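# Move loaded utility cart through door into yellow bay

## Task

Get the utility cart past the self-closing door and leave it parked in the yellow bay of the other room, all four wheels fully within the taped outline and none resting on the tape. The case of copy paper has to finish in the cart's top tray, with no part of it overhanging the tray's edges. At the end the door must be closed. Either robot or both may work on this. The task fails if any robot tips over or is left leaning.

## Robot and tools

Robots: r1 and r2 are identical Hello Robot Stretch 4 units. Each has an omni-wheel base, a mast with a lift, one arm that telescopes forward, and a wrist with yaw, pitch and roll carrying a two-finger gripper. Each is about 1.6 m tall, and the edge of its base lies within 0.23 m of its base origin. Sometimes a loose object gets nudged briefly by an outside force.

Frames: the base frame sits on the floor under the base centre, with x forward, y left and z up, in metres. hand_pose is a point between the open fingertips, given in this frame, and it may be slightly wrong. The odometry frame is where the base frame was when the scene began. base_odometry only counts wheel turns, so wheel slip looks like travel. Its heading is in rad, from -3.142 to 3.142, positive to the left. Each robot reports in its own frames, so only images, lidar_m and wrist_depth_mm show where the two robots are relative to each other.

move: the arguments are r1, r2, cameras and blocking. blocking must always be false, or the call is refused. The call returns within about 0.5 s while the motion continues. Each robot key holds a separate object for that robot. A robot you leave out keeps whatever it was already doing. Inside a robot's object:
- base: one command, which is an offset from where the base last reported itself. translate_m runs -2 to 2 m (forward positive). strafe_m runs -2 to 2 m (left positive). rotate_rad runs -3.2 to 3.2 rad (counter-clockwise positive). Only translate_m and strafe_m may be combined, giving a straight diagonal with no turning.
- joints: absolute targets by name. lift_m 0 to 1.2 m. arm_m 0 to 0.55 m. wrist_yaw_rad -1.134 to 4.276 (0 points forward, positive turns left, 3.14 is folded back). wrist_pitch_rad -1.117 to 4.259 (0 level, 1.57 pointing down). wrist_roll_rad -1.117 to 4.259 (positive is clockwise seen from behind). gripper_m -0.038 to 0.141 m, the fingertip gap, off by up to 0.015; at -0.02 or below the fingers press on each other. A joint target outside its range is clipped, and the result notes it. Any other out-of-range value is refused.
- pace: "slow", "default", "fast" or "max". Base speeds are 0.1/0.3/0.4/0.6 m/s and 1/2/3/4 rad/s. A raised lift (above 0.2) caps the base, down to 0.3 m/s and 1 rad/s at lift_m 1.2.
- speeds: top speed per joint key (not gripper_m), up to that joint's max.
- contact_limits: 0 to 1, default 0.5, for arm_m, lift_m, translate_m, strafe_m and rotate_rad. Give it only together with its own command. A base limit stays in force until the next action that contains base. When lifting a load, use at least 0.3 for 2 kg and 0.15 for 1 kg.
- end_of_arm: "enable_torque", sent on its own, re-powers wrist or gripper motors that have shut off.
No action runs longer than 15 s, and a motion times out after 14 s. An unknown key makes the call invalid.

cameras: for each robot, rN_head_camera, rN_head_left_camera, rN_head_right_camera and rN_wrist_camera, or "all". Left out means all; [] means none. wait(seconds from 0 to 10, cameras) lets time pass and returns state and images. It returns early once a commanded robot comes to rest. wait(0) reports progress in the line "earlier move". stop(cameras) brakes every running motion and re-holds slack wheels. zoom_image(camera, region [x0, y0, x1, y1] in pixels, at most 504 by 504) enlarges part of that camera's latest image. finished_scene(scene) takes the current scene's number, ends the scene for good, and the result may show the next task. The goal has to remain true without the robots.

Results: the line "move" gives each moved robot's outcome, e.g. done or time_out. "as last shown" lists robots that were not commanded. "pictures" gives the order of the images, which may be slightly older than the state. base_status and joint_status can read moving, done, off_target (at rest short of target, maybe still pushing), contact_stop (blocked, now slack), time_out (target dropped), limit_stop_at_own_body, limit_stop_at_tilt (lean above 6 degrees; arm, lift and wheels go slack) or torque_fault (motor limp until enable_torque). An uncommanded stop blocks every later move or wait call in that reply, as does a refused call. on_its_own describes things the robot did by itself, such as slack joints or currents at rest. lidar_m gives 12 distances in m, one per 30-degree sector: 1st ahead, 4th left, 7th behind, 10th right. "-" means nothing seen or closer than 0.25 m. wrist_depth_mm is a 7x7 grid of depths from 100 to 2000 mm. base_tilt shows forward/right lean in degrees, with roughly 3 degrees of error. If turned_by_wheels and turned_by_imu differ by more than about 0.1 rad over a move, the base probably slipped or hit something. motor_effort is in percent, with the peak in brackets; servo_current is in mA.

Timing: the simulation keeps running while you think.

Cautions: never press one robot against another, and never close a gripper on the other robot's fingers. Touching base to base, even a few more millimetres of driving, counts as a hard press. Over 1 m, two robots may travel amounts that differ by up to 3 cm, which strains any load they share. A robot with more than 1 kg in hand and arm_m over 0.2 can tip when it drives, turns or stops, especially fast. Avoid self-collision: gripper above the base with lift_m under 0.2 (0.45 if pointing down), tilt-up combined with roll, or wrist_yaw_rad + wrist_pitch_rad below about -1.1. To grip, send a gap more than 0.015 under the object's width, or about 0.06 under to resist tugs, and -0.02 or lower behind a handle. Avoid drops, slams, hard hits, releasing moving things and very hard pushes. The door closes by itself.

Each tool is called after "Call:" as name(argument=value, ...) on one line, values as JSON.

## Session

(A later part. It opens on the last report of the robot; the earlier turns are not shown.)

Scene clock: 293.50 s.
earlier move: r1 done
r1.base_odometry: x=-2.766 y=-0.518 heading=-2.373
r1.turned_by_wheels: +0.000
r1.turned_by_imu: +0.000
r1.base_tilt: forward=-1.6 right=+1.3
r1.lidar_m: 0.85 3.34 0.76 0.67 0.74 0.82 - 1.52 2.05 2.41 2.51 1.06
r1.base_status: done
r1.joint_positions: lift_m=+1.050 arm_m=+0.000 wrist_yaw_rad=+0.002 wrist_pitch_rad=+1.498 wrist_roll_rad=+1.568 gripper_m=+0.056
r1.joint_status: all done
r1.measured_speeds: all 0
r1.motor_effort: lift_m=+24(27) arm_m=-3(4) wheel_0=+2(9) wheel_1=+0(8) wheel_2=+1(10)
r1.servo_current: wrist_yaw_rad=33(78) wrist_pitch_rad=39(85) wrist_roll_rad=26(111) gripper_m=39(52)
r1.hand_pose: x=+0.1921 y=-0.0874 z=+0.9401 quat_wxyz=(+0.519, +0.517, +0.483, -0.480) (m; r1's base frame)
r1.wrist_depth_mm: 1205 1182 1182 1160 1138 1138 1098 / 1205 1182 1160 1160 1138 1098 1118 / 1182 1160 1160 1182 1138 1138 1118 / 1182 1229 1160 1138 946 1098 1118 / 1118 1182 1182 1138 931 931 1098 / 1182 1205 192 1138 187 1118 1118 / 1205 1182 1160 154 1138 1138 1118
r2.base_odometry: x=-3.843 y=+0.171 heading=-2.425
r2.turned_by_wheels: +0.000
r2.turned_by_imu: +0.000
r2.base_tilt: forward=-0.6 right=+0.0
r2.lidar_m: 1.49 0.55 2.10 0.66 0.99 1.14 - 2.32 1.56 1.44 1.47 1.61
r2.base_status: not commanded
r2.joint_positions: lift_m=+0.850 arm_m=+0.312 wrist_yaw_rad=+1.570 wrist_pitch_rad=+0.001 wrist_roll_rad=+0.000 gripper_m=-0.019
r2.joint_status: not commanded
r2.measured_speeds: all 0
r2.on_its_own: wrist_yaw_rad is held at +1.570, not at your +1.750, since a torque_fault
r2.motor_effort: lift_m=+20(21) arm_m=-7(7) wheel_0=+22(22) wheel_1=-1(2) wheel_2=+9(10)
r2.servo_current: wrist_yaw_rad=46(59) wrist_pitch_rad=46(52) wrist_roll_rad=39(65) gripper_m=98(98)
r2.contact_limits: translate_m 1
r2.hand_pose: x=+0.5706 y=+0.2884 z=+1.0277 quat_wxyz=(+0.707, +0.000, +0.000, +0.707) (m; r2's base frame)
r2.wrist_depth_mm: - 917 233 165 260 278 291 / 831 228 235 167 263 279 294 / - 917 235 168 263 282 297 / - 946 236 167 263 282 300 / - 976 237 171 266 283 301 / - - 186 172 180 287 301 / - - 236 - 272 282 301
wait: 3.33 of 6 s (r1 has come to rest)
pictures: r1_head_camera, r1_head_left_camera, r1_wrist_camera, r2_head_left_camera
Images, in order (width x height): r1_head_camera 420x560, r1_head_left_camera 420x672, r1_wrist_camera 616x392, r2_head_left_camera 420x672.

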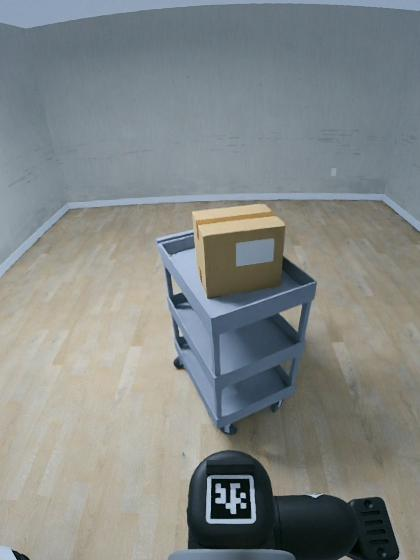

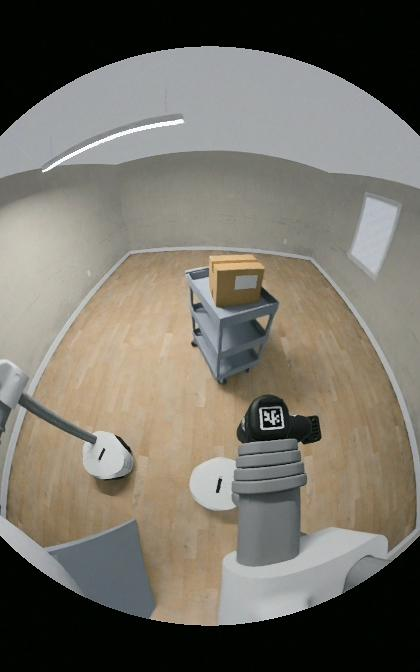

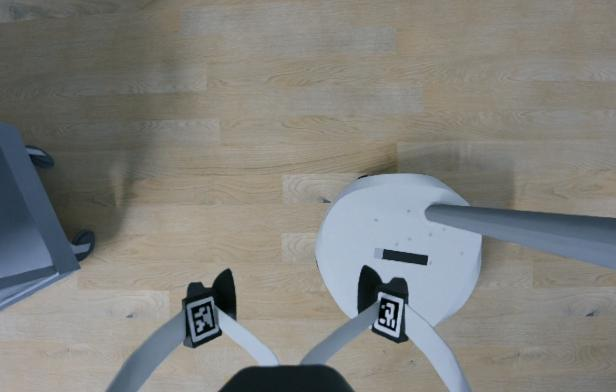

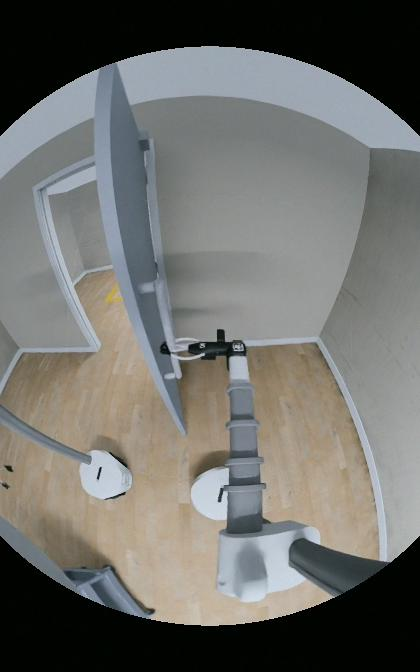

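Call:
move(r1={"base":{"rotate_rad":0.38},"joints":{"wrist_pitch_rad":1.3,"lift_m":1.12,"gripper_m":0.07}}, blocking=false, cameras=[])

Call:
wait(seconds=4, cameras=["r1_head_camera","r1_wrist_camera","r1_head_right_camera"])

Scene clock: 311.50 s.
move: r1 moving
r1.base_odometry: x=-2.766 y=-0.518 heading=-2.190
r1.turned_by_wheels: +0.183
r1.turned_by_imu: +0.183
r1.base_tilt: forward=-1.6 right=+1.3
r1.lidar_m: 0.88 2.83 0.69 0.68 0.72 0.97 1.49 1.60 2.43 2.41 2.67 0.91
r1.base_status: rotate_rad moving
r1.joint_positions: lift_m=+1.087 arm_m=+0.000 wrist_yaw_rad=+0.002 wrist_pitch_rad=+1.304 wrist_roll_rad=+1.568 gripper_m=+0.069
r1.joint_status: lift_m moving; wrist_pitch_rad moving; gripper_m moving
r1.measured_speeds: translate_m=+0.001 strafe_m=+0.001 rotate_rad=+0.702 lift_m=+0.141 arm_m=+0.000 wrist_yaw_rad=+0.000 wrist_pitch_rad=-0.003 wrist_roll_rad=+0.000
r1.motor_effort: lift_m=+25(27) arm_m=-3(4) wheel_0=-7(8) wheel_1=-6(8) wheel_2=-6(6)
r1.servo_current: wrist_yaw_rad=46(59) wrist_pitch_rad=26(72) wrist_roll_rad=52(59) gripper_m=39(72)
r1.hand_pose: x=+0.2472 y=-0.0873 z=+0.9874 quat_wxyz=(+0.563, +0.561, +0.430, -0.428) (m; r1's base frame)
r1.wrist_depth_mm: 1499 1397 1308 1205 1160 1078 1042 / 1464 1366 1281 1205 1138 1118 1042 / - 1281 1308 1255 1138 1098 1060 / - 1160 1336 1255 1160 931 1025 / 1308 1336 1308 1229 1160 904 854 / 1537 1366 193 1205 191 891 1042 / 1499 1397 1281 151 1160 1078 1042
r2: as last shown
r2.lidar_m: 1.49 0.56 2.08 0.68 0.94 1.16 - 2.29 1.55 1.44 1.46 1.62
r2.on_its_own: wrist_yaw_rad is held at +1.570, not at your +1.750, since a torque_fault
r2.motor_effort: lift_m=+21(21) arm_m=-6(7) wheel_0=+22(22) wheel_1=-1(1) wheel_2=+10(10)
r2.servo_current: wrist_yaw_rad=52(59) wrist_pitch_rad=33(52) wrist_roll_rad=52(65) gripper_m=91(104)
r2.contact_limits: translate_m 1
r2.wrist_depth_mm: - 854 233 165 262 279 293 / 854 842 235 167 262 279 293 / - - 235 168 263 281 297 / - - 236 167 263 282 298 / - 976 237 170 266 282 300 / - 976 186 173 180 287 303 / - 976 236 - 272 283 301
pictures: none
No camera images: "cameras" was empty.

Scene clock: 312.30 s.
earlier move: r1 done
r1.base_odometry: x=-2.766 y=-0.518 heading=-1.994
r1.turned_by_wheels: +0.197
r1.turned_by_imu: +0.198
r1.base_tilt: forward=-1.6 right=+1.2
r1.lidar_m: 0.99 2.53 0.68 0.72 0.74 1.22 1.50 1.81 2.42 2.44 3.03 0.84
r1.base_status: done
r1.joint_positions: lift_m=+1.120 arm_m=+0.000 wrist_yaw_rad=+0.002 wrist_pitch_rad=+1.304 wrist_roll_rad=+1.568 gripper_m=+0.070
r1.joint_status: all done
r1.measured_speeds: all 0
r1.motor_effort: lift_m=+24(27) arm_m=-3(4) wheel_0=-3(8) wheel_1=-3(8) wheel_2=-1(6)
r1.servo_current: wrist_yaw_rad=46(65) wrist_pitch_rad=46(72) wrist_roll_rad=59(72) gripper_m=46(72)
r1.hand_pose: x=+0.2473 y=-0.0873 z=+1.0196 quat_wxyz=(+0.563, +0.561, +0.430, -0.428) (m; r1's base frame)
r1.wrist_depth_mm: - - 1366 1255 1160 1118 1078 / - - 1308 1255 1182 1138 1098 / - - 1336 1281 1182 1138 1078 / 1499 1430 1336 1281 1182 946 1060 / 1537 1430 1366 1255 1205 931 917 / 1537 1430 192 1255 190 931 1060 / 1537 1397 1308 151 1205 1078 1098
r2.base_odometry: x=-3.843 y=+0.171 heading=-2.425
r2.turned_by_wheels: +0.000
r2.turned_by_imu: +0.000
r2.base_tilt: forward=-0.6 right=+0.0
r2.lidar_m: 1.48 0.55 2.07 0.66 0.90 1.16 - 2.30 1.55 1.43 1.46 1.63
r2.base_status: not commanded
r2.joint_positions: lift_m=+0.850 arm_m=+0.312 wrist_yaw_rad=+1.570 wrist_pitch_rad=+0.001 wrist_roll_rad=+0.000 gripper_m=-0.019
r2.joint_status: not commanded
r2.measured_speeds: all 0
r2.on_its_own: wrist_yaw_rad is held at +1.570, not at your +1.750, since a torque_fault
r2.motor_effort: lift_m=+20(21) arm_m=-7(7) wheel_0=+21(22) wheel_1=-1(1) wheel_2=+10(10)
r2.servo_current: wrist_yaw_rad=39(59) wrist_pitch_rad=39(52) wrist_roll_rad=39(65) gripper_m=85(104)
r2.contact_limits: translate_m 1
r2.hand_pose: x=+0.5706 y=+0.2884 z=+1.0277 quat_wxyz=(+0.707, +0.000, +0.000, +0.707) (m; r2's base frame)
r2.wrist_depth_mm: - 854 232 165 262 278 291 / - 891 235 167 260 278 294 / - 976 236 168 264 281 297 / - 976 236 167 264 283 297 / - 991 237 170 265 283 300 / - - 186 172 180 286 301 / - 991 236 - 272 285 301
wait: 0.80 of 4 s (r1 has come to rest)
pictures: r1_head_camera, r1_head_right_camera, r1_wrist_camera
Images, in order (width x height): r1_head_camera 420x560, r1_head_right_camera 420x672, r1_wrist_camera 616x392.

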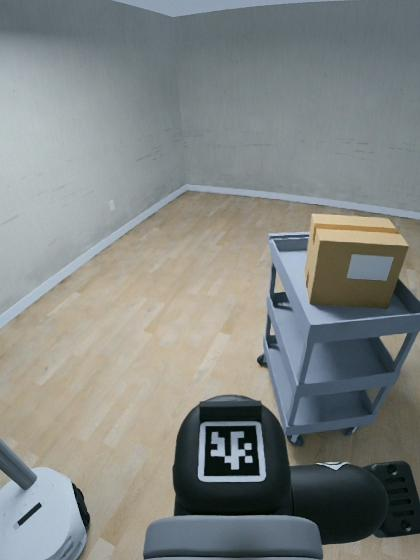

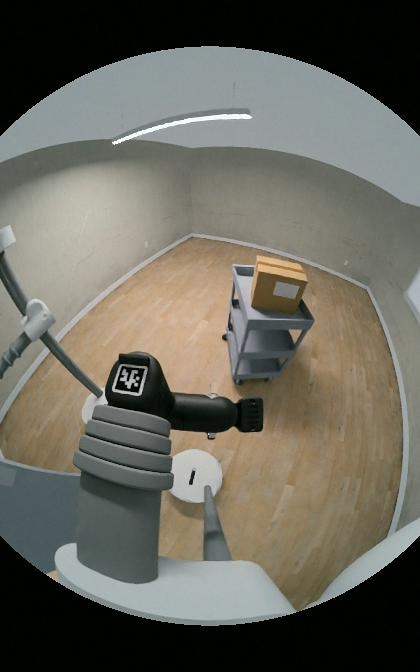

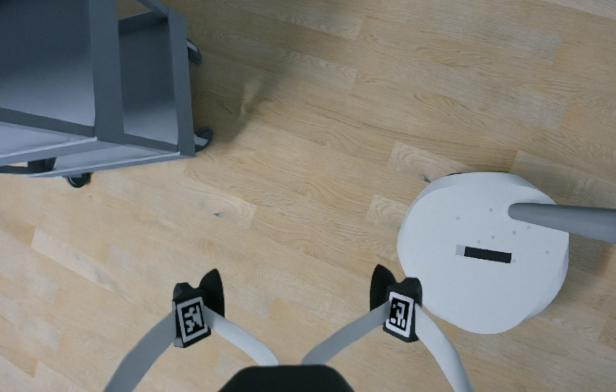

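Call:
move(r1={"base":{"strafe_m":-0.38}}, blocking=false, cameras=[])

Call:
wait(seconds=4, cameras=["r1_head_camera","r1_wrist_camera"])

Scene clock: 323.33 s.
move: r1 moving
r1.base_odometry: x=-2.800 y=-0.503 heading=-1.994
r1.turned_by_wheels: +0.000
r1.turned_by_imu: +0.000
r1.base_tilt: forward=-1.6 right=+1.3
r1.lidar_m: 0.95 2.61 0.69 0.78 0.78 1.28 1.51 1.80 2.37 2.40 2.98 0.86
r1.base_status: strafe_m moving
r1.joint_positions: lift_m=+1.120 arm_m=+0.000 wrist_yaw_rad=+0.002 wrist_pitch_rad=+1.304 wrist_roll_rad=+1.568 gripper_m=+0.070
r1.joint_status: not commanded
r1.measured_speeds: translate_m=+0.000 strafe_m=-0.141 rotate_rad=-0.002 lift_m=+0.000 arm_m=+0.000 wrist_yaw_rad=+0.000 wrist_pitch_rad=+0.000 wrist_roll_rad=+0.000
r1.motor_effort: lift_m=+24(24) arm_m=-4(4) wheel_0=+9(10) wheel_1=-7(12) wheel_2=+0(2)
r1.servo_current: wrist_yaw_rad=65(65) wrist_pitch_rad=39(52) wrist_roll_rad=52(59) gripper_m=46(46)
r1.hand_pose: x=+0.2473 y=-0.0873 z=+1.0196 quat_wxyz=(+0.563, +0.561, +0.430, -0.428) (m; r1's base frame)
r1.wrist_depth_mm: - 1160 1366 1281 1205 1118 1078 / - - 1308 1281 1205 1138 1078 / - - 1336 1255 1182 1138 1098 / 1499 1430 1308 1255 1182 946 1078 / 1499 1430 1366 1255 1229 931 904 / 1618 1464 193 1281 191 931 1078 / 1576 1430 1336 151 1182 1098 1078
r2: as last shown
r2.lidar_m: 1.49 0.55 2.08 0.69 0.92 1.18 - 2.32 1.57 1.43 1.45 1.60
r2.on_its_own: wrist_yaw_rad is held at +1.570, not at your +1.750, since a torque_fault
r2.motor_effort: lift_m=+21(21) arm_m=-7(7) wheel_0=+22(22) wheel_1=-1(1) wheel_2=+9(10)
r2.servo_current: wrist_yaw_rad=33(59) wrist_pitch_rad=39(46) wrist_roll_rad=46(59) gripper_m=85(98)
r2.contact_limits: translate_m 1
r2.wrist_depth_mm: - 904 233 165 260 279 294 / - 917 235 167 263 278 294 / - 1008 235 167 263 281 297 / - 1008 236 167 265 283 298 / - 1008 237 171 266 283 300 / - - 186 172 180 286 303 / - 1008 237 - 273 283 303
pictures: none
No camera images: "cameras" was empty.

Scene clock: 325.43 s.
earlier move: r1 done
r1.base_odometry: x=-3.113 y=-0.362 heading=-1.993
r1.turned_by_wheels: +0.000
r1.turned_by_imu: -0.002
r1.base_tilt: forward=-1.6 right=+1.3
r1.lidar_m: 0.80 2.93 1.01 1.05 1.16 4.50 1.56 1.97 2.05 2.08 2.59 0.85
r1.base_status: done
r1.joint_positions: lift_m=+1.120 arm_m=+0.000 wrist_yaw_rad=+0.002 wrist_pitch_rad=+1.304 wrist_roll_rad=+1.568 gripper_m=+0.070
r1.joint_status: not commanded
r1.measured_speeds: all 0
r1.motor_effort: lift_m=+24(24) arm_m=-3(4) wheel_0=+2(11) wheel_1=+0(12) wheel_2=+0(2)
r1.servo_current: wrist_yaw_rad=39(85) wrist_pitch_rad=46(52) wrist_roll_rad=39(65) gripper_m=46(46)
r1.hand_pose: x=+0.2473 y=-0.0873 z=+1.0196 quat_wxyz=(+0.563, +0.561, +0.430, -0.428) (m; r1's base frame)
r1.wrist_depth_mm: 1499 1464 1336 1281 1182 1118 1078 / 1499 1430 1366 1281 1160 1118 1078 / - 1397 1336 1281 1182 1138 1078 / - - 1366 1281 1205 946 1042 / - - 1336 1255 1205 931 891 / - 1397 192 1255 191 946 1060 / 1499 1430 1336 151 1182 1098 1078
r2.base_odometry: x=-3.843 y=+0.171 heading=-2.425
r2.turned_by_wheels: +0.000
r2.turned_by_imu: +0.000
r2.base_tilt: forward=-0.7 right=+0.0
r2.lidar_m: 1.50 0.55 2.07 1.01 1.13 1.17 - 2.30 1.56 1.42 1.47 1.63
r2.base_status: not commanded
r2.joint_positions: lift_m=+0.850 arm_m=+0.312 wrist_yaw_rad=+1.570 wrist_pitch_rad=+0.001 wrist_roll_rad=+0.000 gripper_m=-0.019
r2.joint_status: not commanded
r2.measured_speeds: all 0
r2.on_its_own: wrist_yaw_rad is held at +1.570, not at your +1.750, since a torque_fault
r2.motor_effort: lift_m=+21(21) arm_m=-7(7) wheel_0=+22(22) wheel_1=-1(1) wheel_2=+10(10)
r2.servo_current: wrist_yaw_rad=46(59) wrist_pitch_rad=39(52) wrist_roll_rad=46(65) gripper_m=91(104)
r2.contact_limits: translate_m 1
r2.hand_pose: x=+0.5706 y=+0.2884 z=+1.0277 quat_wxyz=(+0.707, +0.000, +0.000, +0.707) (m; r2's base frame)
r2.wrist_depth_mm: - - 233 165 260 279 293 / - 1182 234 167 263 279 293 / - - 235 168 264 279 296 / - - 236 167 265 282 298 / - - 236 170 265 283 300 / - - 185 172 180 286 303 / - - 236 - 273 283 304
wait: 2.10 of 4 s (r1 has come to rest)
pictures: r1_head_camera, r1_wrist_camera
Images, in order (width x height): r1_head_camera 420x560, r1_wrist_camera 616x392.

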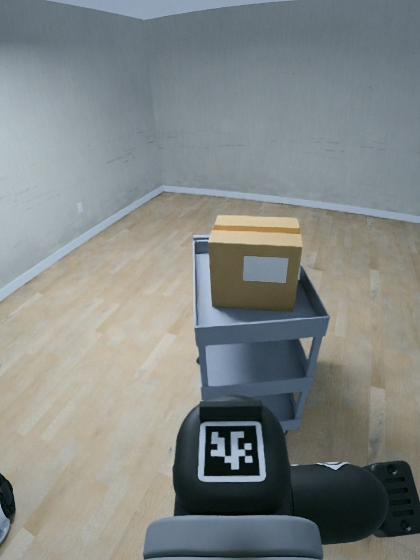

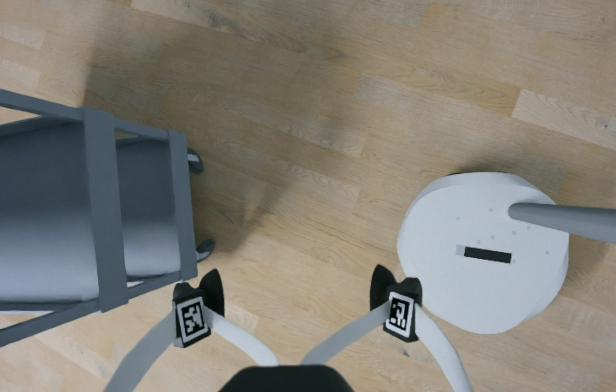

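Call:
move(r1={"base":{"translate_m":0.15},"joints":{"wrist_roll_rad":1.5}}, blocking=false, cameras=[])

Call:
wait(seconds=4, cameras=["r1_head_camera","r1_wrist_camera"])

Scene clock: 342.70 s.
move: r1 moving
r1.base_odometry: x=-3.126 y=-0.391 heading=-1.993
r1.turned_by_wheels: +0.000
r1.turned_by_imu: +0.000
r1.base_tilt: forward=-1.6 right=+1.2
r1.lidar_m: 0.77 2.91 1.00 1.03 1.15 4.53 1.54 2.00 2.07 2.11 2.62 0.82
r1.base_status: translate_m moving
r1.joint_positions: lift_m=+1.120 arm_m=+0.000 wrist_yaw_rad=+0.002 wrist_pitch_rad=+1.303 wrist_roll_rad=+1.502 gripper_m=+0.070
r1.joint_status: wrist_roll_rad moving
r1.measured_speeds: translate_m=+0.121 strafe_m=+0.001 rotate_rad=-0.003 lift_m=+0.000 arm_m=+0.000 wrist_yaw_rad=+0.000 wrist_pitch_rad=+0.000 wrist_roll_rad=+0.000
r1.motor_effort: lift_m=+24(24) arm_m=-3(4) wheel_0=+7(9) wheel_1=+8(8) wheel_2=-9(9)
r1.servo_current: wrist_yaw_rad=52(59) wrist_pitch_rad=39(52) wrist_roll_rad=65(91) gripper_m=46(52)
r1.hand_pose: x=+0.2473 y=-0.0873 z=+1.0196 quat_wxyz=(+0.582, +0.542, +0.444, -0.413) (m; r1's base frame)
r1.wrist_depth_mm: 1576 1430 1336 1281 1205 1118 1078 / 1576 1464 1336 1281 1205 1138 1078 / - - 1336 1229 1182 1138 1078 / - - 1336 1255 1182 931 1060 / - - 1336 1281 1182 946 891 / 1464 1430 191 1255 191 931 1078 / 1537 1397 1336 151 1182 1118 1078
r2: as last shown
r2.base_tilt: forward=-0.6 right=+0.0
r2.lidar_m: 1.49 0.54 2.08 1.02 1.08 1.17 - 2.32 1.54 1.44 1.48 1.61
r2.on_its_own: wrist_yaw_rad is held at +1.570, not at your +1.750, since a torque_fault
r2.motor_effort: lift_m=+20(21) arm_m=-7(7) wheel_0=+22(22) wheel_1=-1(1) wheel_2=+10(10)
r2.servo_current: wrist_yaw_rad=46(59) wrist_pitch_rad=39(46) wrist_roll_rad=46(72) gripper_m=91(98)
r2.contact_limits: translate_m 1
r2.wrist_depth_mm: - - 233 165 262 278 293 / - 1205 234 167 262 279 296 / - - 236 167 263 279 297 / - - 236 167 264 281 300 / - - 236 171 267 283 300 / - - 186 172 181 286 303 / - 1336 237 - 272 283 301
pictures: none
No camera images: "cameras" was empty.

Scene clock: 344.03 s.
earlier move: r1 done
r1.base_odometry: x=-3.174 y=-0.499 heading=-1.993
r1.turned_by_wheels: +0.000
r1.turned_by_imu: +0.000
r1.base_tilt: forward=-1.6 right=+1.3
r1.lidar_m: 0.64 2.86 1.00 1.00 1.13 1.84 1.69 2.15 2.08 2.15 2.67 0.71
r1.base_status: done
r1.joint_positions: lift_m=+1.120 arm_m=+0.000 wrist_yaw_rad=+0.002 wrist_pitch_rad=+1.303 wrist_roll_rad=+1.502 gripper_m=+0.070
r1.joint_status: all done
r1.measured_speeds: all 0
r1.motor_effort: lift_m=+24(24) arm_m=-4(4) wheel_0=+2(9) wheel_1=+2(8) wheel_2=+0(10)
r1.servo_current: wrist_yaw_rad=72(72) wrist_pitch_rad=46(59) wrist_roll_rad=59(91) gripper_m=52(52)
r1.hand_pose: x=+0.2473 y=-0.0873 z=+1.0196 quat_wxyz=(+0.582, +0.542, +0.444, -0.413) (m; r1's base frame)
r1.wrist_depth_mm: 1499 1430 1336 1229 1182 1160 1078 / 554 1430 1336 1255 1205 1138 1078 / 539 - 1308 1281 1182 1160 1098 / 530 - 1308 1255 1182 946 1078 / 530 - 1182 1281 1205 946 904 / 544 1366 192 1281 191 931 1060 / 1464 1397 1336 151 1160 1138 1078
r2.base_odometry: x=-3.843 y=+0.171 heading=-2.425
r2.turned_by_wheels: +0.000
r2.turned_by_imu: +0.000
r2.base_tilt: forward=-0.6 right=+0.0
r2.lidar_m: 1.50 0.55 2.10 0.99 0.99 1.18 - 2.34 1.57 1.44 1.47 1.63
r2.base_status: not commanded
r2.joint_positions: lift_m=+0.850 arm_m=+0.312 wrist_yaw_rad=+1.570 wrist_pitch_rad=+0.001 wrist_roll_rad=+0.000 gripper_m=-0.019
r2.joint_status: not commanded
r2.measured_speeds: all 0
r2.on_its_own: wrist_yaw_rad is held at +1.570, not at your +1.750, since a torque_fault
r2.motor_effort: lift_m=+20(21) arm_m=-6(7) wheel_0=+22(22) wheel_1=-1(1) wheel_2=+9(10)
r2.servo_current: wrist_yaw_rad=46(59) wrist_pitch_rad=46(46) wrist_roll_rad=46(72) gripper_m=98(104)
r2.contact_limits: translate_m 1
r2.hand_pose: x=+0.5706 y=+0.2884 z=+1.0277 quat_wxyz=(+0.707, +0.000, +0.000, +0.707) (m; r2's base frame)
r2.wrist_depth_mm: - - 233 165 262 278 293 / - - 234 167 263 279 293 / - - 234 167 264 281 297 / - - 236 167 264 282 298 / - - 237 170 266 283 300 / - - 186 172 180 287 303 / - - 236 - 272 285 303
wait: 1.33 of 4 s (r1 has come to rest)
pictures: r1_head_camera, r1_wrist_camera
Images, in order (width x height): r1_head_camera 420x560, r1_wrist_camera 616x392.

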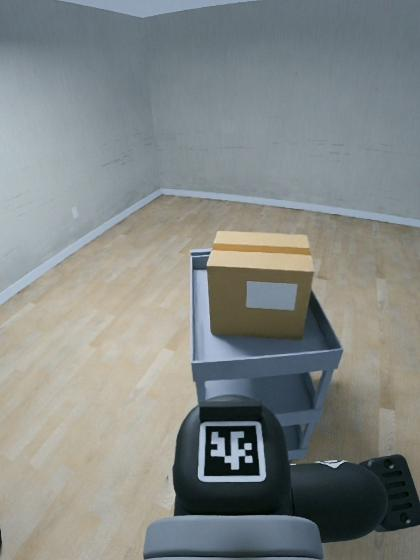

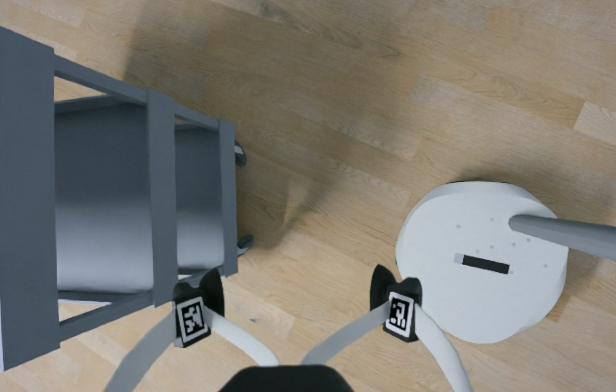

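Call:
move(r1={"base":{"translate_m":0.12,"strafe_m":-0.04},"joints":{"arm_m":0.2}}, blocking=false, cameras=[])

Call:
wait(seconds=4, cameras=["r1_head_camera","r1_wrist_camera"])

Scene clock: 353.00 s.
move: r1 moving
r1.base_odometry: x=-3.197 y=-0.523 heading=-1.993
r1.turned_by_wheels: +0.000
r1.turned_by_imu: +0.000
r1.base_tilt: forward=-1.6 right=+1.2
r1.lidar_m: 0.61 2.84 1.01 0.98 1.15 1.84 1.75 2.21 2.12 2.15 2.68 0.67
r1.base_status: translate_m moving; strafe_m moving
r1.joint_positions: lift_m=+1.120 arm_m=+0.051 wrist_yaw_rad=+0.002 wrist_pitch_rad=+1.303 wrist_roll_rad=+1.502 gripper_m=+0.070
r1.joint_status: arm_m moving
r1.measured_speeds: translate_m=+0.121 strafe_m=-0.041 rotate_rad=+0.000 lift_m=+0.000 arm_m=+0.195 wrist_yaw_rad=+0.000 wrist_pitch_rad=+0.000 wrist_roll_rad=+0.000
r1.motor_effort: lift_m=+24(24) arm_m=+5(6) wheel_0=+9(9) wheel_1=+3(6) wheel_2=-8(10)
r1.servo_current: wrist_yaw_rad=33(65) wrist_pitch_rad=46(52) wrist_roll_rad=46(59) gripper_m=39(52)
r1.hand_pose: x=+0.2981 y=-0.0873 z=+1.0196 quat_wxyz=(+0.582, +0.542, +0.444, -0.413) (m; r1's base frame)
r1.wrist_depth_mm: 1499 1397 1366 1281 1160 1118 1098 / 521 1397 1308 1255 1182 1118 1078 / 525 - 1229 1281 1205 1118 1078 / 521 - 1182 1255 1205 946 1060 / 521 - - 1255 1229 931 891 / 530 - 193 1281 191 917 904 / 504 544 1336 151 1182 1118 1078
r2: as last shown
r2.lidar_m: 1.50 0.55 2.07 1.00 1.01 1.16 - 2.32 1.57 1.43 1.49 1.61
r2.on_its_own: wrist_yaw_rad is held at +1.570, not at your +1.750, since a torque_fault
r2.motor_effort: lift_m=+20(21) arm_m=-7(7) wheel_0=+22(22) wheel_1=-1(1) wheel_2=+9(10)
r2.servo_current: wrist_yaw_rad=46(59) wrist_pitch_rad=39(46) wrist_roll_rad=46(52) gripper_m=91(98)
r2.contact_limits: translate_m 1
r2.wrist_depth_mm: - - 233 165 262 277 294 / 1182 - 235 167 260 281 294 / - - 236 167 263 282 298 / - - 236 167 265 282 298 / - - 237 171 266 283 301 / - - 186 172 181 287 301 / - - 236 - 273 283 301
pictures: none
No camera images: "cameras" was empty.

Scene clock: 354.20 s.
earlier move: r1 done
r1.base_odometry: x=-3.260 y=-0.592 heading=-1.993
r1.turned_by_wheels: +0.000
r1.turned_by_imu: +0.000
r1.base_tilt: forward=-1.6 right=+1.3
r1.lidar_m: 0.54 2.87 1.16 1.02 1.21 1.85 1.82 2.29 2.12 2.13 2.68 0.58
r1.base_status: done
r1.joint_positions: lift_m=+1.120 arm_m=+0.200 wrist_yaw_rad=+0.002 wrist_pitch_rad=+1.302 wrist_roll_rad=+1.502 gripper_m=+0.070
r1.joint_status: all done
r1.measured_speeds: all 0
r1.motor_effort: lift_m=+24(24) arm_m=+4(6) wheel_0=+2(10) wheel_1=+3(6) wheel_2=+1(10)
r1.servo_current: wrist_yaw_rad=52(65) wrist_pitch_rad=39(52) wrist_roll_rad=13(59) gripper_m=46(52)
r1.hand_pose: x=+0.4475 y=-0.0873 z=+1.0197 quat_wxyz=(+0.582, +0.542, +0.444, -0.413) (m; r1's base frame)
r1.wrist_depth_mm: 1576 1430 1281 1308 1182 1118 1078 / 504 508 488 1281 1205 1118 1078 / 355 488 484 1098 1205 1118 1078 / 364 477 484 1098 1182 1138 917 / 382 496 480 1160 1182 946 891 / 399 500 193 1008 192 960 891 / 399 469 439 143 1182 1098 1060
r2.base_odometry: x=-3.843 y=+0.171 heading=-2.425
r2.turned_by_wheels: +0.000
r2.turned_by_imu: +0.000
r2.base_tilt: forward=-0.6 right=+0.0
r2.lidar_m: 1.48 0.53 2.08 1.11 1.01 1.16 - 2.32 1.56 1.41 1.46 1.62
r2.base_status: not commanded
r2.joint_positions: lift_m=+0.850 arm_m=+0.312 wrist_yaw_rad=+1.570 wrist_pitch_rad=+0.001 wrist_roll_rad=+0.000 gripper_m=-0.019
r2.joint_status: not commanded
r2.measured_speeds: all 0
r2.on_its_own: wrist_yaw_rad is held at +1.570, not at your +1.750, since a torque_fault
r2.motor_effort: lift_m=+20(21) arm_m=-7(7) wheel_0=+21(22) wheel_1=-1(1) wheel_2=+10(10)
r2.servo_current: wrist_yaw_rad=46(59) wrist_pitch_rad=39(46) wrist_roll_rad=52(52) gripper_m=98(98)
r2.contact_limits: translate_m 1
r2.hand_pose: x=+0.5706 y=+0.2884 z=+1.0277 quat_wxyz=(+0.707, +0.000, +0.000, +0.707) (m; r2's base frame)
r2.wrist_depth_mm: - - 232 165 260 281 293 / 1229 - 234 167 262 279 294 / - - 234 167 263 281 297 / - - 236 167 264 283 298 / - - 237 170 265 283 300 / - - 186 172 180 286 301 / - - 237 - 272 283 301
wait: 1.20 of 4 s (r1 has come to rest)
pictures: r1_head_camera, r1_wrist_camera
Images, in order (width x height): r1_head_camera 420x560, r1_wrist_camera 616x392.

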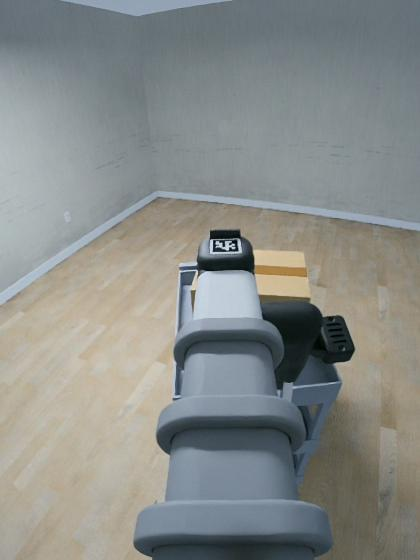

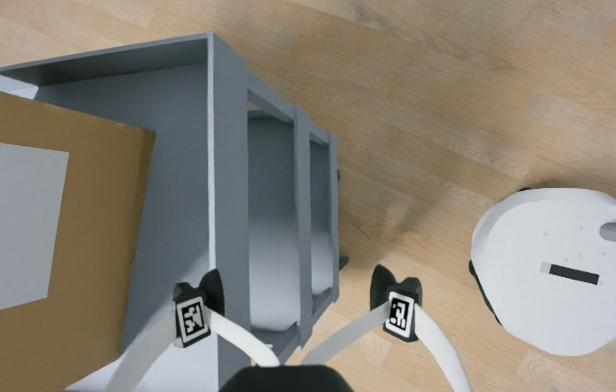

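Call:
move(r1={"joints":{"arm_m":0.345,"lift_m":1.05},"pace":"slow"}, blocking=false, cameras=[])

Call:
wait(seconds=4, cameras=["r1_head_right_camera","r1_wrist_camera"])

Scene clock: 365.03 s.
move: r1 moving
r1.base_odometry: x=-3.260 y=-0.592 heading=-1.993
r1.turned_by_wheels: +0.000
r1.turned_by_imu: +0.000
r1.base_tilt: forward=-1.6 right=+1.3
r1.lidar_m: 0.53 2.85 1.14 1.00 1.22 1.88 1.83 2.30 2.13 2.15 2.67 0.58
r1.base_status: not commanded
r1.joint_positions: lift_m=+1.095 arm_m=+0.213 wrist_yaw_rad=+0.002 wrist_pitch_rad=+1.302 wrist_roll_rad=+1.502 gripper_m=+0.070
r1.joint_status: lift_m moving; arm_m moving
r1.measured_speeds: translate_m=+0.000 strafe_m=+0.000 rotate_rad=+0.000 lift_m=-0.097 arm_m=+0.049 wrist_yaw_rad=+0.000 wrist_pitch_rad=+0.000 wrist_roll_rad=+0.000
r1.motor_effort: lift_m=+11(24) arm_m=+4(7) wheel_0=+2(2) wheel_1=+3(3) wheel_2=+1(2)
r1.servo_current: wrist_yaw_rad=59(65) wrist_pitch_rad=39(59) wrist_roll_rad=59(65) gripper_m=39(46)
r1.hand_pose: x=+0.4602 y=-0.0873 z=+0.9953 quat_wxyz=(+0.582, +0.542, +0.444, -0.413) (m; r1's base frame)
r1.wrist_depth_mm: 1537 1397 1281 1255 1182 1118 1060 / 496 488 462 1229 1182 1138 1042 / 347 455 459 1229 1182 1118 1078 / 355 462 455 1205 1182 1118 878 / 370 473 455 - 1182 946 866 / 379 477 193 1205 191 1008 878 / 394 455 413 143 1138 1078 1042
r2: as last shown
r2.lidar_m: 1.50 0.54 2.10 1.06 1.00 1.15 - 2.31 1.56 1.41 1.47 1.63
r2.on_its_own: wrist_yaw_rad is held at +1.570, not at your +1.750, since a torque_fault
r2.motor_effort: lift_m=+21(21) arm_m=-7(7) wheel_0=+22(22) wheel_1=-1(1) wheel_2=+9(10)
r2.servo_current: wrist_yaw_rad=46(59) wrist_pitch_rad=46(46) wrist_roll_rad=46(59) gripper_m=98(98)
r2.contact_limits: translate_m 1
r2.wrist_depth_mm: - - 233 165 260 278 293 / - - 235 167 262 279 294 / - - 236 168 263 281 297 / - - 236 167 264 282 298 / - - 237 170 266 283 300 / - - 186 173 181 287 301 / - - 237 - 272 283 301
pictures: none
No camera images: "cameras" was empty.

Scene clock: 367.27 s.
earlier move: r1 done
r1.base_odometry: x=-3.260 y=-0.592 heading=-1.993
r1.turned_by_wheels: +0.000
r1.turned_by_imu: +0.000
r1.base_tilt: forward=-1.6 right=+1.3
r1.lidar_m: 0.53 2.86 1.16 0.99 1.21 1.87 1.82 2.30 2.12 2.14 2.69 0.58
r1.base_status: not commanded
r1.joint_positions: lift_m=+1.050 arm_m=+0.345 wrist_yaw_rad=+0.002 wrist_pitch_rad=+1.302 wrist_roll_rad=+1.502 gripper_m=+0.070
r1.joint_status: all done
r1.measured_speeds: all 0
r1.motor_effort: lift_m=+12(24) arm_m=+5(8) wheel_0=+2(2) wheel_1=+3(3) wheel_2=+1(2)
r1.servo_current: wrist_yaw_rad=52(72) wrist_pitch_rad=39(59) wrist_roll_rad=46(65) gripper_m=46(46)
r1.hand_pose: x=+0.5925 y=-0.0873 z=+0.9507 quat_wxyz=(+0.582, +0.542, +0.444, -0.413) (m; r1's base frame)
r1.wrist_depth_mm: 375 402 364 355 1118 1060 1008 / 195 260 404 384 1138 1060 1025 / 202 260 377 382 1118 1098 1025 / 209 271 392 379 1098 1060 991 / 212 286 394 379 1118 1060 842 / 218 294 193 377 189 1060 891 / 229 260 399 143 1118 1060 1025
r2.base_odometry: x=-3.843 y=+0.171 heading=-2.425
r2.turned_by_wheels: +0.000
r2.turned_by_imu: +0.000
r2.base_tilt: forward=-0.7 right=+0.0
r2.lidar_m: 1.50 0.55 2.10 1.12 1.02 1.16 - 2.32 1.56 1.44 1.49 1.61
r2.base_status: not commanded
r2.joint_positions: lift_m=+0.850 arm_m=+0.312 wrist_yaw_rad=+1.570 wrist_pitch_rad=+0.001 wrist_roll_rad=+0.000 gripper_m=-0.019
r2.joint_status: not commanded
r2.measured_speeds: all 0
r2.on_its_own: wrist_yaw_rad is held at +1.570, not at your +1.750, since a torque_fault
r2.motor_effort: lift_m=+21(21) arm_m=-7(7) wheel_0=+22(22) wheel_1=-1(1) wheel_2=+9(10)
r2.servo_current: wrist_yaw_rad=46(65) wrist_pitch_rad=39(46) wrist_roll_rad=59(59) gripper_m=91(98)
r2.contact_limits: translate_m 1
r2.hand_pose: x=+0.5706 y=+0.2884 z=+1.0277 quat_wxyz=(+0.707, +0.000, +0.000, +0.707) (m; r2's base frame)
r2.wrist_depth_mm: - - 234 165 263 278 291 / - - 234 167 263 279 294 / - - 235 167 262 281 298 / - - 236 167 265 283 298 / - - 237 170 266 282 300 / - - 186 172 181 287 301 / - - 236 - 272 283 301
wait: 2.23 of 4 s (r1 has come to rest)
pictures: r1_head_right_camera, r1_wrist_camera
Images, in order (width x height): r1_head_right_camera 420x672, r1_wrist_camera 616x392.

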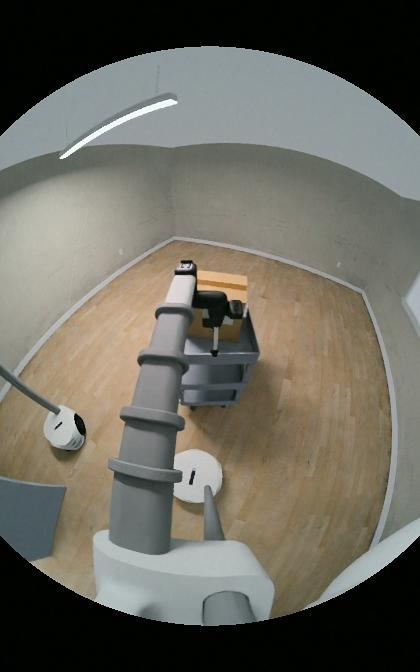

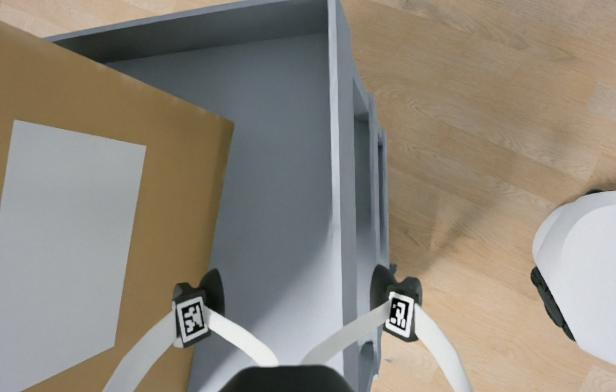

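Call:
move(r1={"joints":{"lift_m":0.915},"pace":"slow","contact_limits":{"lift_m":0.2}}, blocking=false, cameras=[])

Call:
wait(seconds=3, cameras=["r1_wrist_camera"])

Scene clock: 374.37 s.
move: r1 moving
r1.base_odometry: x=-3.260 y=-0.592 heading=-1.993
r1.turned_by_wheels: +0.000
r1.turned_by_imu: +0.000
r1.base_tilt: forward=-1.6 right=+1.2
r1.lidar_m: 0.55 2.86 1.19 0.99 1.21 1.84 1.82 2.29 2.13 2.15 2.67 0.60
r1.base_status: not commanded
r1.joint_positions: lift_m=+1.025 arm_m=+0.345 wrist_yaw_rad=+0.002 wrist_pitch_rad=+1.302 wrist_roll_rad=+1.502 gripper_m=+0.070
r1.joint_status: lift_m moving
r1.measured_speeds: translate_m=+0.000 strafe_m=+0.000 rotate_rad=+0.000 lift_m=-0.097 arm_m=+0.000 wrist_yaw_rad=+0.000 wrist_pitch_rad=+0.000 wrist_roll_rad=+0.000
r1.motor_effort: lift_m=+11(13) arm_m=+5(5) wheel_0=+2(2) wheel_1=+3(3) wheel_2=+2(2)
r1.servo_current: wrist_yaw_rad=52(59) wrist_pitch_rad=39(46) wrist_roll_rad=59(59) gripper_m=46(46)
r1.contact_limits: lift_m 0.2
r1.hand_pose: x=+0.5925 y=-0.0873 z=+0.9253 quat_wxyz=(+0.582, +0.542, +0.444, -0.413) (m; r1's base frame)
r1.wrist_depth_mm: 349 359 362 353 1098 1060 1008 / 195 264 382 359 1118 1042 1008 / 203 263 373 359 1078 1042 1008 / 210 272 375 359 1098 1060 1008 / 213 283 377 357 1078 1042 831 / 219 291 197 359 190 1025 878 / 228 260 379 143 1078 1025 991
r2: as last shown
r2.lidar_m: 1.49 0.51 2.10 1.10 1.00 1.17 - 2.31 1.55 1.44 1.45 1.63
r2.on_its_own: wrist_yaw_rad is held at +1.570, not at your +1.750, since a torque_fault
r2.motor_effort: lift_m=+20(21) arm_m=-7(7) wheel_0=+22(22) wheel_1=-1(1) wheel_2=+9(10)
r2.servo_current: wrist_yaw_rad=46(59) wrist_pitch_rad=39(46) wrist_roll_rad=52(59) gripper_m=91(98)
r2.contact_limits: translate_m 1
r2.wrist_depth_mm: - - 233 165 260 278 293 / - - 235 167 260 278 294 / - - 236 167 262 281 298 / - - 236 167 264 282 298 / - - 236 170 266 282 300 / - - 186 172 181 286 303 / - - 236 - 273 285 301
pictures: none
No camera images: "cameras" was empty.

Scene clock: 375.80 s.
earlier move: r1 done
r1.base_odometry: x=-3.260 y=-0.592 heading=-1.993
r1.turned_by_wheels: +0.000
r1.turned_by_imu: +0.000
r1.base_tilt: forward=-1.6 right=+1.3
r1.lidar_m: 0.54 2.88 1.16 1.00 1.19 1.82 1.84 2.31 2.13 2.14 2.68 0.61
r1.base_status: not commanded
r1.joint_positions: lift_m=+0.915 arm_m=+0.345 wrist_yaw_rad=+0.002 wrist_pitch_rad=+1.302 wrist_roll_rad=+1.502 gripper_m=+0.070
r1.joint_status: all done
r1.measured_speeds: all 0
r1.motor_effort: lift_m=+12(15) arm_m=+5(5) wheel_0=+1(3) wheel_1=+3(3) wheel_2=+1(2)
r1.servo_current: wrist_yaw_rad=52(72) wrist_pitch_rad=46(46) wrist_roll_rad=59(65) gripper_m=39(46)
r1.contact_limits: lift_m 0.2
r1.hand_pose: x=+0.5925 y=-0.0873 z=+0.8157 quat_wxyz=(+0.582, +0.542, +0.444, -0.413) (m; r1's base frame)
r1.wrist_depth_mm: 287 274 259 247 1008 946 891 / 195 264 257 213 991 931 891 / 202 260 256 209 976 960 878 / 209 264 257 206 976 931 904 / 216 268 256 204 976 931 866 / 224 270 213 228 190 946 842 / 229 262 256 143 960 946 891
r2.base_odometry: x=-3.843 y=+0.171 heading=-2.425
r2.turned_by_wheels: +0.000
r2.turned_by_imu: +0.000
r2.base_tilt: forward=-0.6 right=+0.0
r2.lidar_m: 1.49 0.57 2.08 1.07 1.00 1.16 - 2.31 1.55 1.42 1.46 1.63
r2.base_status: not commanded
r2.joint_positions: lift_m=+0.850 arm_m=+0.312 wrist_yaw_rad=+1.570 wrist_pitch_rad=+0.001 wrist_roll_rad=+0.000 gripper_m=-0.019
r2.joint_status: not commanded
r2.measured_speeds: all 0
r2.on_its_own: wrist_yaw_rad is held at +1.570, not at your +1.750, since a torque_fault
r2.motor_effort: lift_m=+21(21) arm_m=-7(7) wheel_0=+22(22) wheel_1=-1(2) wheel_2=+9(10)
r2.servo_current: wrist_yaw_rad=39(59) wrist_pitch_rad=39(46) wrist_roll_rad=46(59) gripper_m=91(104)
r2.contact_limits: translate_m 1
r2.hand_pose: x=+0.5706 y=+0.2884 z=+1.0277 quat_wxyz=(+0.707, +0.000, +0.000, +0.707) (m; r2's base frame)
r2.wrist_depth_mm: - - 232 165 260 278 293 / - - 234 167 263 279 294 / - - 236 167 263 281 298 / - - 236 167 264 283 298 / - - 236 170 266 283 300 / - - 186 172 181 286 301 / - - 236 - 273 283 303
wait: 1.43 of 3 s (r1 has come to rest)
pictures: r1_wrist_camera
Images, in order (width x height): r1_wrist_camera 616x392.

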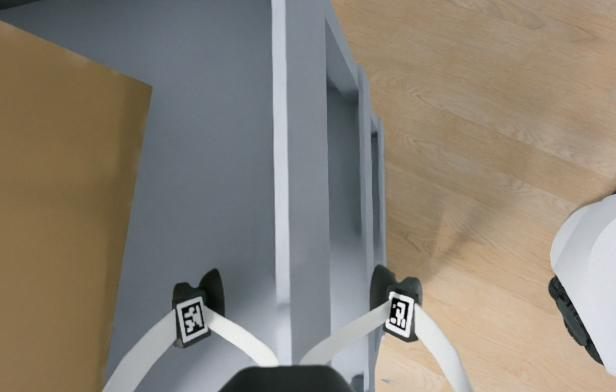

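Call:
move(r1={"joints":{"lift_m":0.893},"pace":"slow","contact_limits":{"lift_m":0.2}}, blocking=false, cameras=[])

Call:
wait(seconds=1.5, cameras=[])

Call:
move(r1={"joints":{"gripper_m":-0.035}}, blocking=false, cameras=[])

Call:
wait(seconds=2.5, cameras=["r1_wrist_camera","r1_head_left_camera"])

Scene clock: 383.83 s.
move: r1 moving
r1.base_odometry: x=-3.260 y=-0.592 heading=-1.993
r1.turned_by_wheels: +0.000
r1.turned_by_imu: +0.000
r1.base_tilt: forward=-1.6 right=+1.3
r1.lidar_m: 0.54 2.88 1.17 1.00 1.21 1.88 1.84 2.30 2.12 2.17 2.66 0.60
r1.base_status: not commanded
r1.joint_positions: lift_m=+0.896 arm_m=+0.345 wrist_yaw_rad=+0.002 wrist_pitch_rad=+1.301 wrist_roll_rad=+1.502 gripper_m=+0.070
r1.joint_status: lift_m moving
r1.measured_speeds: translate_m=+0.000 strafe_m=+0.000 rotate_rad=+0.000 lift_m=-0.033 arm_m=+0.000 wrist_yaw_rad=+0.000 wrist_pitch_rad=-0.012 wrist_roll_rad=-0.002
r1.motor_effort: lift_m=+9(13) arm_m=+4(5) wheel_0=+2(2) wheel_1=+2(3) wheel_2=+2(2)
r1.servo_current: wrist_yaw_rad=52(72) wrist_pitch_rad=39(46) wrist_roll_rad=46(59) gripper_m=46(46)
r1.contact_limits: lift_m 0.2
r1.hand_pose: x=+0.5928 y=-0.0873 z=+0.7965 quat_wxyz=(+0.582, +0.542, +0.443, -0.413) (m; r1's base frame)
r1.wrist_depth_mm: 276 260 243 193 991 917 904 / 195 254 244 211 976 931 904 / 202 251 240 187 976 917 866 / 209 253 240 182 960 931 878 / 214 254 240 180 960 904 891 / 222 256 215 161 190 904 878 / 226 250 239 157 960 904 878
r2: as last shown
r2.base_tilt: forward=-0.7 right=+0.0
r2.lidar_m: 1.47 0.55 2.10 1.10 1.01 1.16 - 2.33 1.55 1.43 1.47 1.64
r2.on_its_own: wrist_yaw_rad is held at +1.570, not at your +1.750, since a torque_fault
r2.motor_effort: lift_m=+21(21) arm_m=-7(7) wheel_0=+22(22) wheel_1=-1(1) wheel_2=+9(10)
r2.servo_current: wrist_yaw_rad=59(59) wrist_pitch_rad=39(46) wrist_roll_rad=46(46) gripper_m=91(98)
r2.contact_limits: translate_m 1
r2.wrist_depth_mm: - - 234 165 262 278 293 / - - 234 167 263 281 296 / - - 235 168 263 281 298 / - - 236 167 264 282 297 / - - 237 171 266 282 300 / - - 186 172 180 286 301 / - - 236 - 272 282 303
pictures: none
No camera images: "cameras" was empty.

Scene clock: 384.27 s.
earlier move: r1 done
r1.base_odometry: x=-3.260 y=-0.592 heading=-1.993
r1.turned_by_wheels: +0.000
r1.turned_by_imu: +0.000
r1.base_tilt: forward=-1.6 right=+1.3
r1.lidar_m: 0.54 2.84 1.18 0.98 1.18 1.88 1.84 2.31 2.11 2.14 2.66 0.59
r1.base_status: not commanded
r1.joint_positions: lift_m=+0.894 arm_m=+0.345 wrist_yaw_rad=+0.002 wrist_pitch_rad=+1.300 wrist_roll_rad=+1.502 gripper_m=+0.070
r1.joint_status: all done
r1.measured_speeds: all 0
r1.motor_effort: lift_m=+7(13) arm_m=+5(5) wheel_0=+2(3) wheel_1=+3(3) wheel_2=+2(2)
r1.servo_current: wrist_yaw_rad=46(72) wrist_pitch_rad=52(52) wrist_roll_rad=39(59) gripper_m=46(46)
r1.contact_limits: lift_m 0.2
r1.hand_pose: x=+0.5932 y=-0.0873 z=+0.7943 quat_wxyz=(+0.582, +0.543, +0.443, -0.412) (m; r1's base frame)
r1.wrist_depth_mm: 278 260 241 197 976 931 866 / 193 253 242 193 991 931 866 / 202 251 241 189 960 931 891 / 208 252 239 183 960 917 878 / 214 254 238 179 960 931 878 / 220 253 223 161 190 917 878 / 225 248 238 152 960 904 878
r2.base_odometry: x=-3.843 y=+0.171 heading=-2.425
r2.turned_by_wheels: +0.000
r2.turned_by_imu: +0.000
r2.base_tilt: forward=-0.7 right=+0.0
r2.lidar_m: 1.50 0.53 2.07 1.07 0.99 1.17 - 2.31 1.57 1.43 1.46 1.61
r2.base_status: not commanded
r2.joint_positions: lift_m=+0.850 arm_m=+0.312 wrist_yaw_rad=+1.570 wrist_pitch_rad=+0.001 wrist_roll_rad=+0.000 gripper_m=-0.019
r2.joint_status: not commanded
r2.measured_speeds: all 0
r2.on_its_own: wrist_yaw_rad is held at +1.570, not at your +1.750, since a torque_fault
r2.motor_effort: lift_m=+21(21) arm_m=-7(7) wheel_0=+21(22) wheel_1=-1(1) wheel_2=+10(10)
r2.servo_current: wrist_yaw_rad=46(59) wrist_pitch_rad=39(46) wrist_roll_rad=52(59) gripper_m=85(104)
r2.contact_limits: translate_m 1
r2.hand_pose: x=+0.5706 y=+0.2884 z=+1.0277 quat_wxyz=(+0.707, +0.000, +0.000, +0.707) (m; r2's base frame)
r2.wrist_depth_mm: - - 234 165 260 279 296 / - - 234 167 263 279 294 / - - 236 167 263 279 298 / - - 236 167 264 283 298 / - - 237 170 266 283 300 / - - 186 172 180 286 301 / - - 237 - 273 283 301
wait: 0.43 of 1.5 s (r1 has come to rest)
pictures: none
No camera images: "cameras" was empty.

Scene clock: 384.77 s.
move: r1 moving
r1.base_odometry: x=-3.260 y=-0.592 heading=-1.993
r1.turned_by_wheels: +0.000
r1.turned_by_imu: +0.000
r1.base_tilt: forward=-1.6 right=+1.3
r1.lidar_m: 0.53 2.86 1.15 1.01 1.20 1.85 1.81 2.28 2.13 2.13 2.67 0.59
r1.base_status: not commanded
r1.joint_positions: lift_m=+0.894 arm_m=+0.345 wrist_yaw_rad=+0.002 wrist_pitch_rad=+1.297 wrist_roll_rad=+1.502 gripper_m=+0.051
r1.joint_status: gripper_m moving
r1.measured_speeds: translate_m=+0.000 strafe_m=+0.000 rotate_rad=+0.000 lift_m=+0.000 arm_m=+0.000 wrist_yaw_rad=+0.000 wrist_pitch_rad=-0.016 wrist_roll_rad=+0.000
r1.motor_effort: lift_m=+7(7) arm_m=+5(5) wheel_0=+2(2) wheel_1=+3(3) wheel_2=+1(2)
r1.servo_current: wrist_yaw_rad=46(59) wrist_pitch_rad=39(46) wrist_roll_rad=72(72) gripper_m=117(124)
r1.contact_limits: lift_m 0.2
r1.hand_pose: x=+0.5941 y=-0.0873 z=+0.7945 quat_wxyz=(+0.583, +0.543, +0.442, -0.411) (m; r1's base frame)
r1.wrist_depth_mm: 274 263 245 211 976 931 878 / 191 252 243 208 960 931 878 / 195 250 241 206 960 904 878 / 200 251 241 182 946 931 878 / 210 254 241 180 976 931 878 / 212 256 213 178 189 904 878 / 224 180 238 154 960 891 866
r2: as last shown
r2.base_tilt: forward=-0.6 right=+0.0
r2.lidar_m: 1.48 0.56 2.09 1.09 1.00 1.16 - 2.36 1.57 1.44 1.44 1.61
r2.on_its_own: wrist_yaw_rad is held at +1.570, not at your +1.750, since a torque_fault
r2.motor_effort: lift_m=+21(21) arm_m=-7(7) wheel_0=+22(22) wheel_1=-1(1) wheel_2=+9(10)
r2.servo_current: wrist_yaw_rad=39(59) wrist_pitch_rad=39(39) wrist_roll_rad=52(59) gripper_m=98(98)
r2.contact_limits: translate_m 1
r2.wrist_depth_mm: - - 233 165 260 278 293 / - - 234 167 263 279 293 / - - 235 167 264 278 298 / - - 237 167 265 282 300 / - - 236 170 266 282 300 / - - 186 172 180 287 301 / - - 236 - 272 285 301
pictures: none
No camera images: "cameras" was empty.

Scene clock: 386.00 s.
earlier move: r1 done
r1.base_odometry: x=-3.260 y=-0.592 heading=-1.993
r1.turned_by_wheels: +0.000
r1.turned_by_imu: +0.000
r1.base_tilt: forward=-1.6 right=+1.2
r1.lidar_m: 0.55 2.87 1.17 1.00 1.20 1.87 1.83 2.30 2.11 2.14 2.67 0.60
r1.base_status: not commanded
r1.joint_positions: lift_m=+0.894 arm_m=+0.345 wrist_yaw_rad=+0.001 wrist_pitch_rad=+1.301 wrist_roll_rad=+1.502 gripper_m=-0.034
r1.joint_status: all done
r1.measured_speeds: all 0
r1.motor_effort: lift_m=+7(8) arm_m=-3(5) wheel_0=+2(2) wheel_1=+3(3) wheel_2=+1(2)
r1.servo_current: wrist_yaw_rad=33(72) wrist_pitch_rad=39(52) wrist_roll_rad=46(72) gripper_m=65(221)
r1.contact_limits: lift_m 0.2
r1.hand_pose: x=+0.5930 y=-0.0873 z=+0.7942 quat_wxyz=(+0.582, +0.543, +0.443, -0.413) (m; r1's base frame)
r1.wrist_depth_mm: 271 254 238 219 991 931 891 / 198 250 237 239 991 931 904 / 208 248 236 206 960 931 878 / 210 250 236 200 960 917 878 / 220 250 238 195 960 931 842 / 227 251 185 185 180 917 878 / 231 152 233 170 178 135 878
r2.base_odometry: x=-3.843 y=+0.171 heading=-2.425
r2.turned_by_wheels: +0.000
r2.turned_by_imu: +0.000
r2.base_tilt: forward=-0.6 right=+0.0
r2.lidar_m: 1.50 0.55 2.11 1.08 1.03 1.16 - 2.35 1.57 1.42 1.47 1.63
r2.base_status: not commanded
r2.joint_positions: lift_m=+0.850 arm_m=+0.312 wrist_yaw_rad=+1.570 wrist_pitch_rad=+0.001 wrist_roll_rad=+0.000 gripper_m=-0.019
r2.joint_status: not commanded
r2.measured_speeds: all 0
r2.on_its_own: wrist_yaw_rad is held at +1.570, not at your +1.750, since a torque_fault
r2.motor_effort: lift_m=+21(21) arm_m=-7(7) wheel_0=+22(22) wheel_1=-1(1) wheel_2=+9(10)
r2.servo_current: wrist_yaw_rad=39(59) wrist_pitch_rad=46(46) wrist_roll_rad=52(59) gripper_m=91(98)
r2.contact_limits: translate_m 1
r2.hand_pose: x=+0.5706 y=+0.2884 z=+1.0277 quat_wxyz=(+0.707, +0.000, +0.000, +0.707) (m; r2's base frame)
r2.wrist_depth_mm: - - 233 165 262 278 293 / - - 234 167 263 279 294 / - - 235 167 264 281 298 / - - 236 167 264 282 298 / - - 236 170 264 283 300 / - - 186 172 181 287 301 / - - 236 - 272 283 301
wait: 1.23 of 2.5 s (r1 has come to rest)
pictures: r1_head_left_camera, r1_wrist_camera
Images, in order (width x height): r1_head_left_camera 420x672, r1_wrist_camera 616x392.

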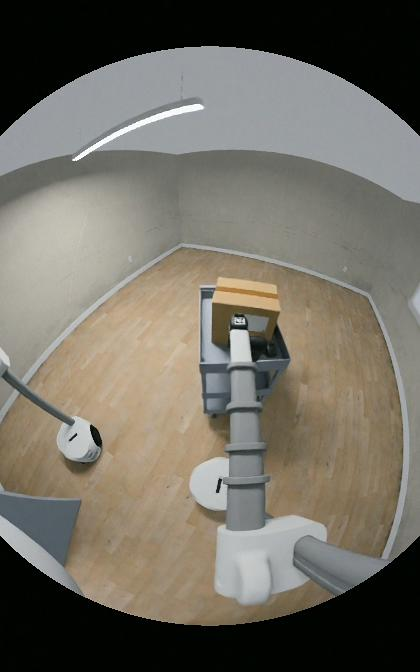

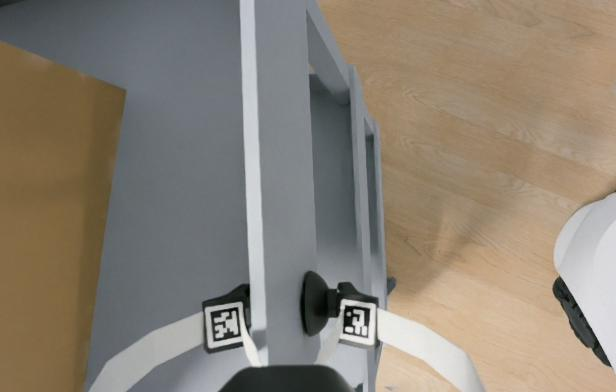

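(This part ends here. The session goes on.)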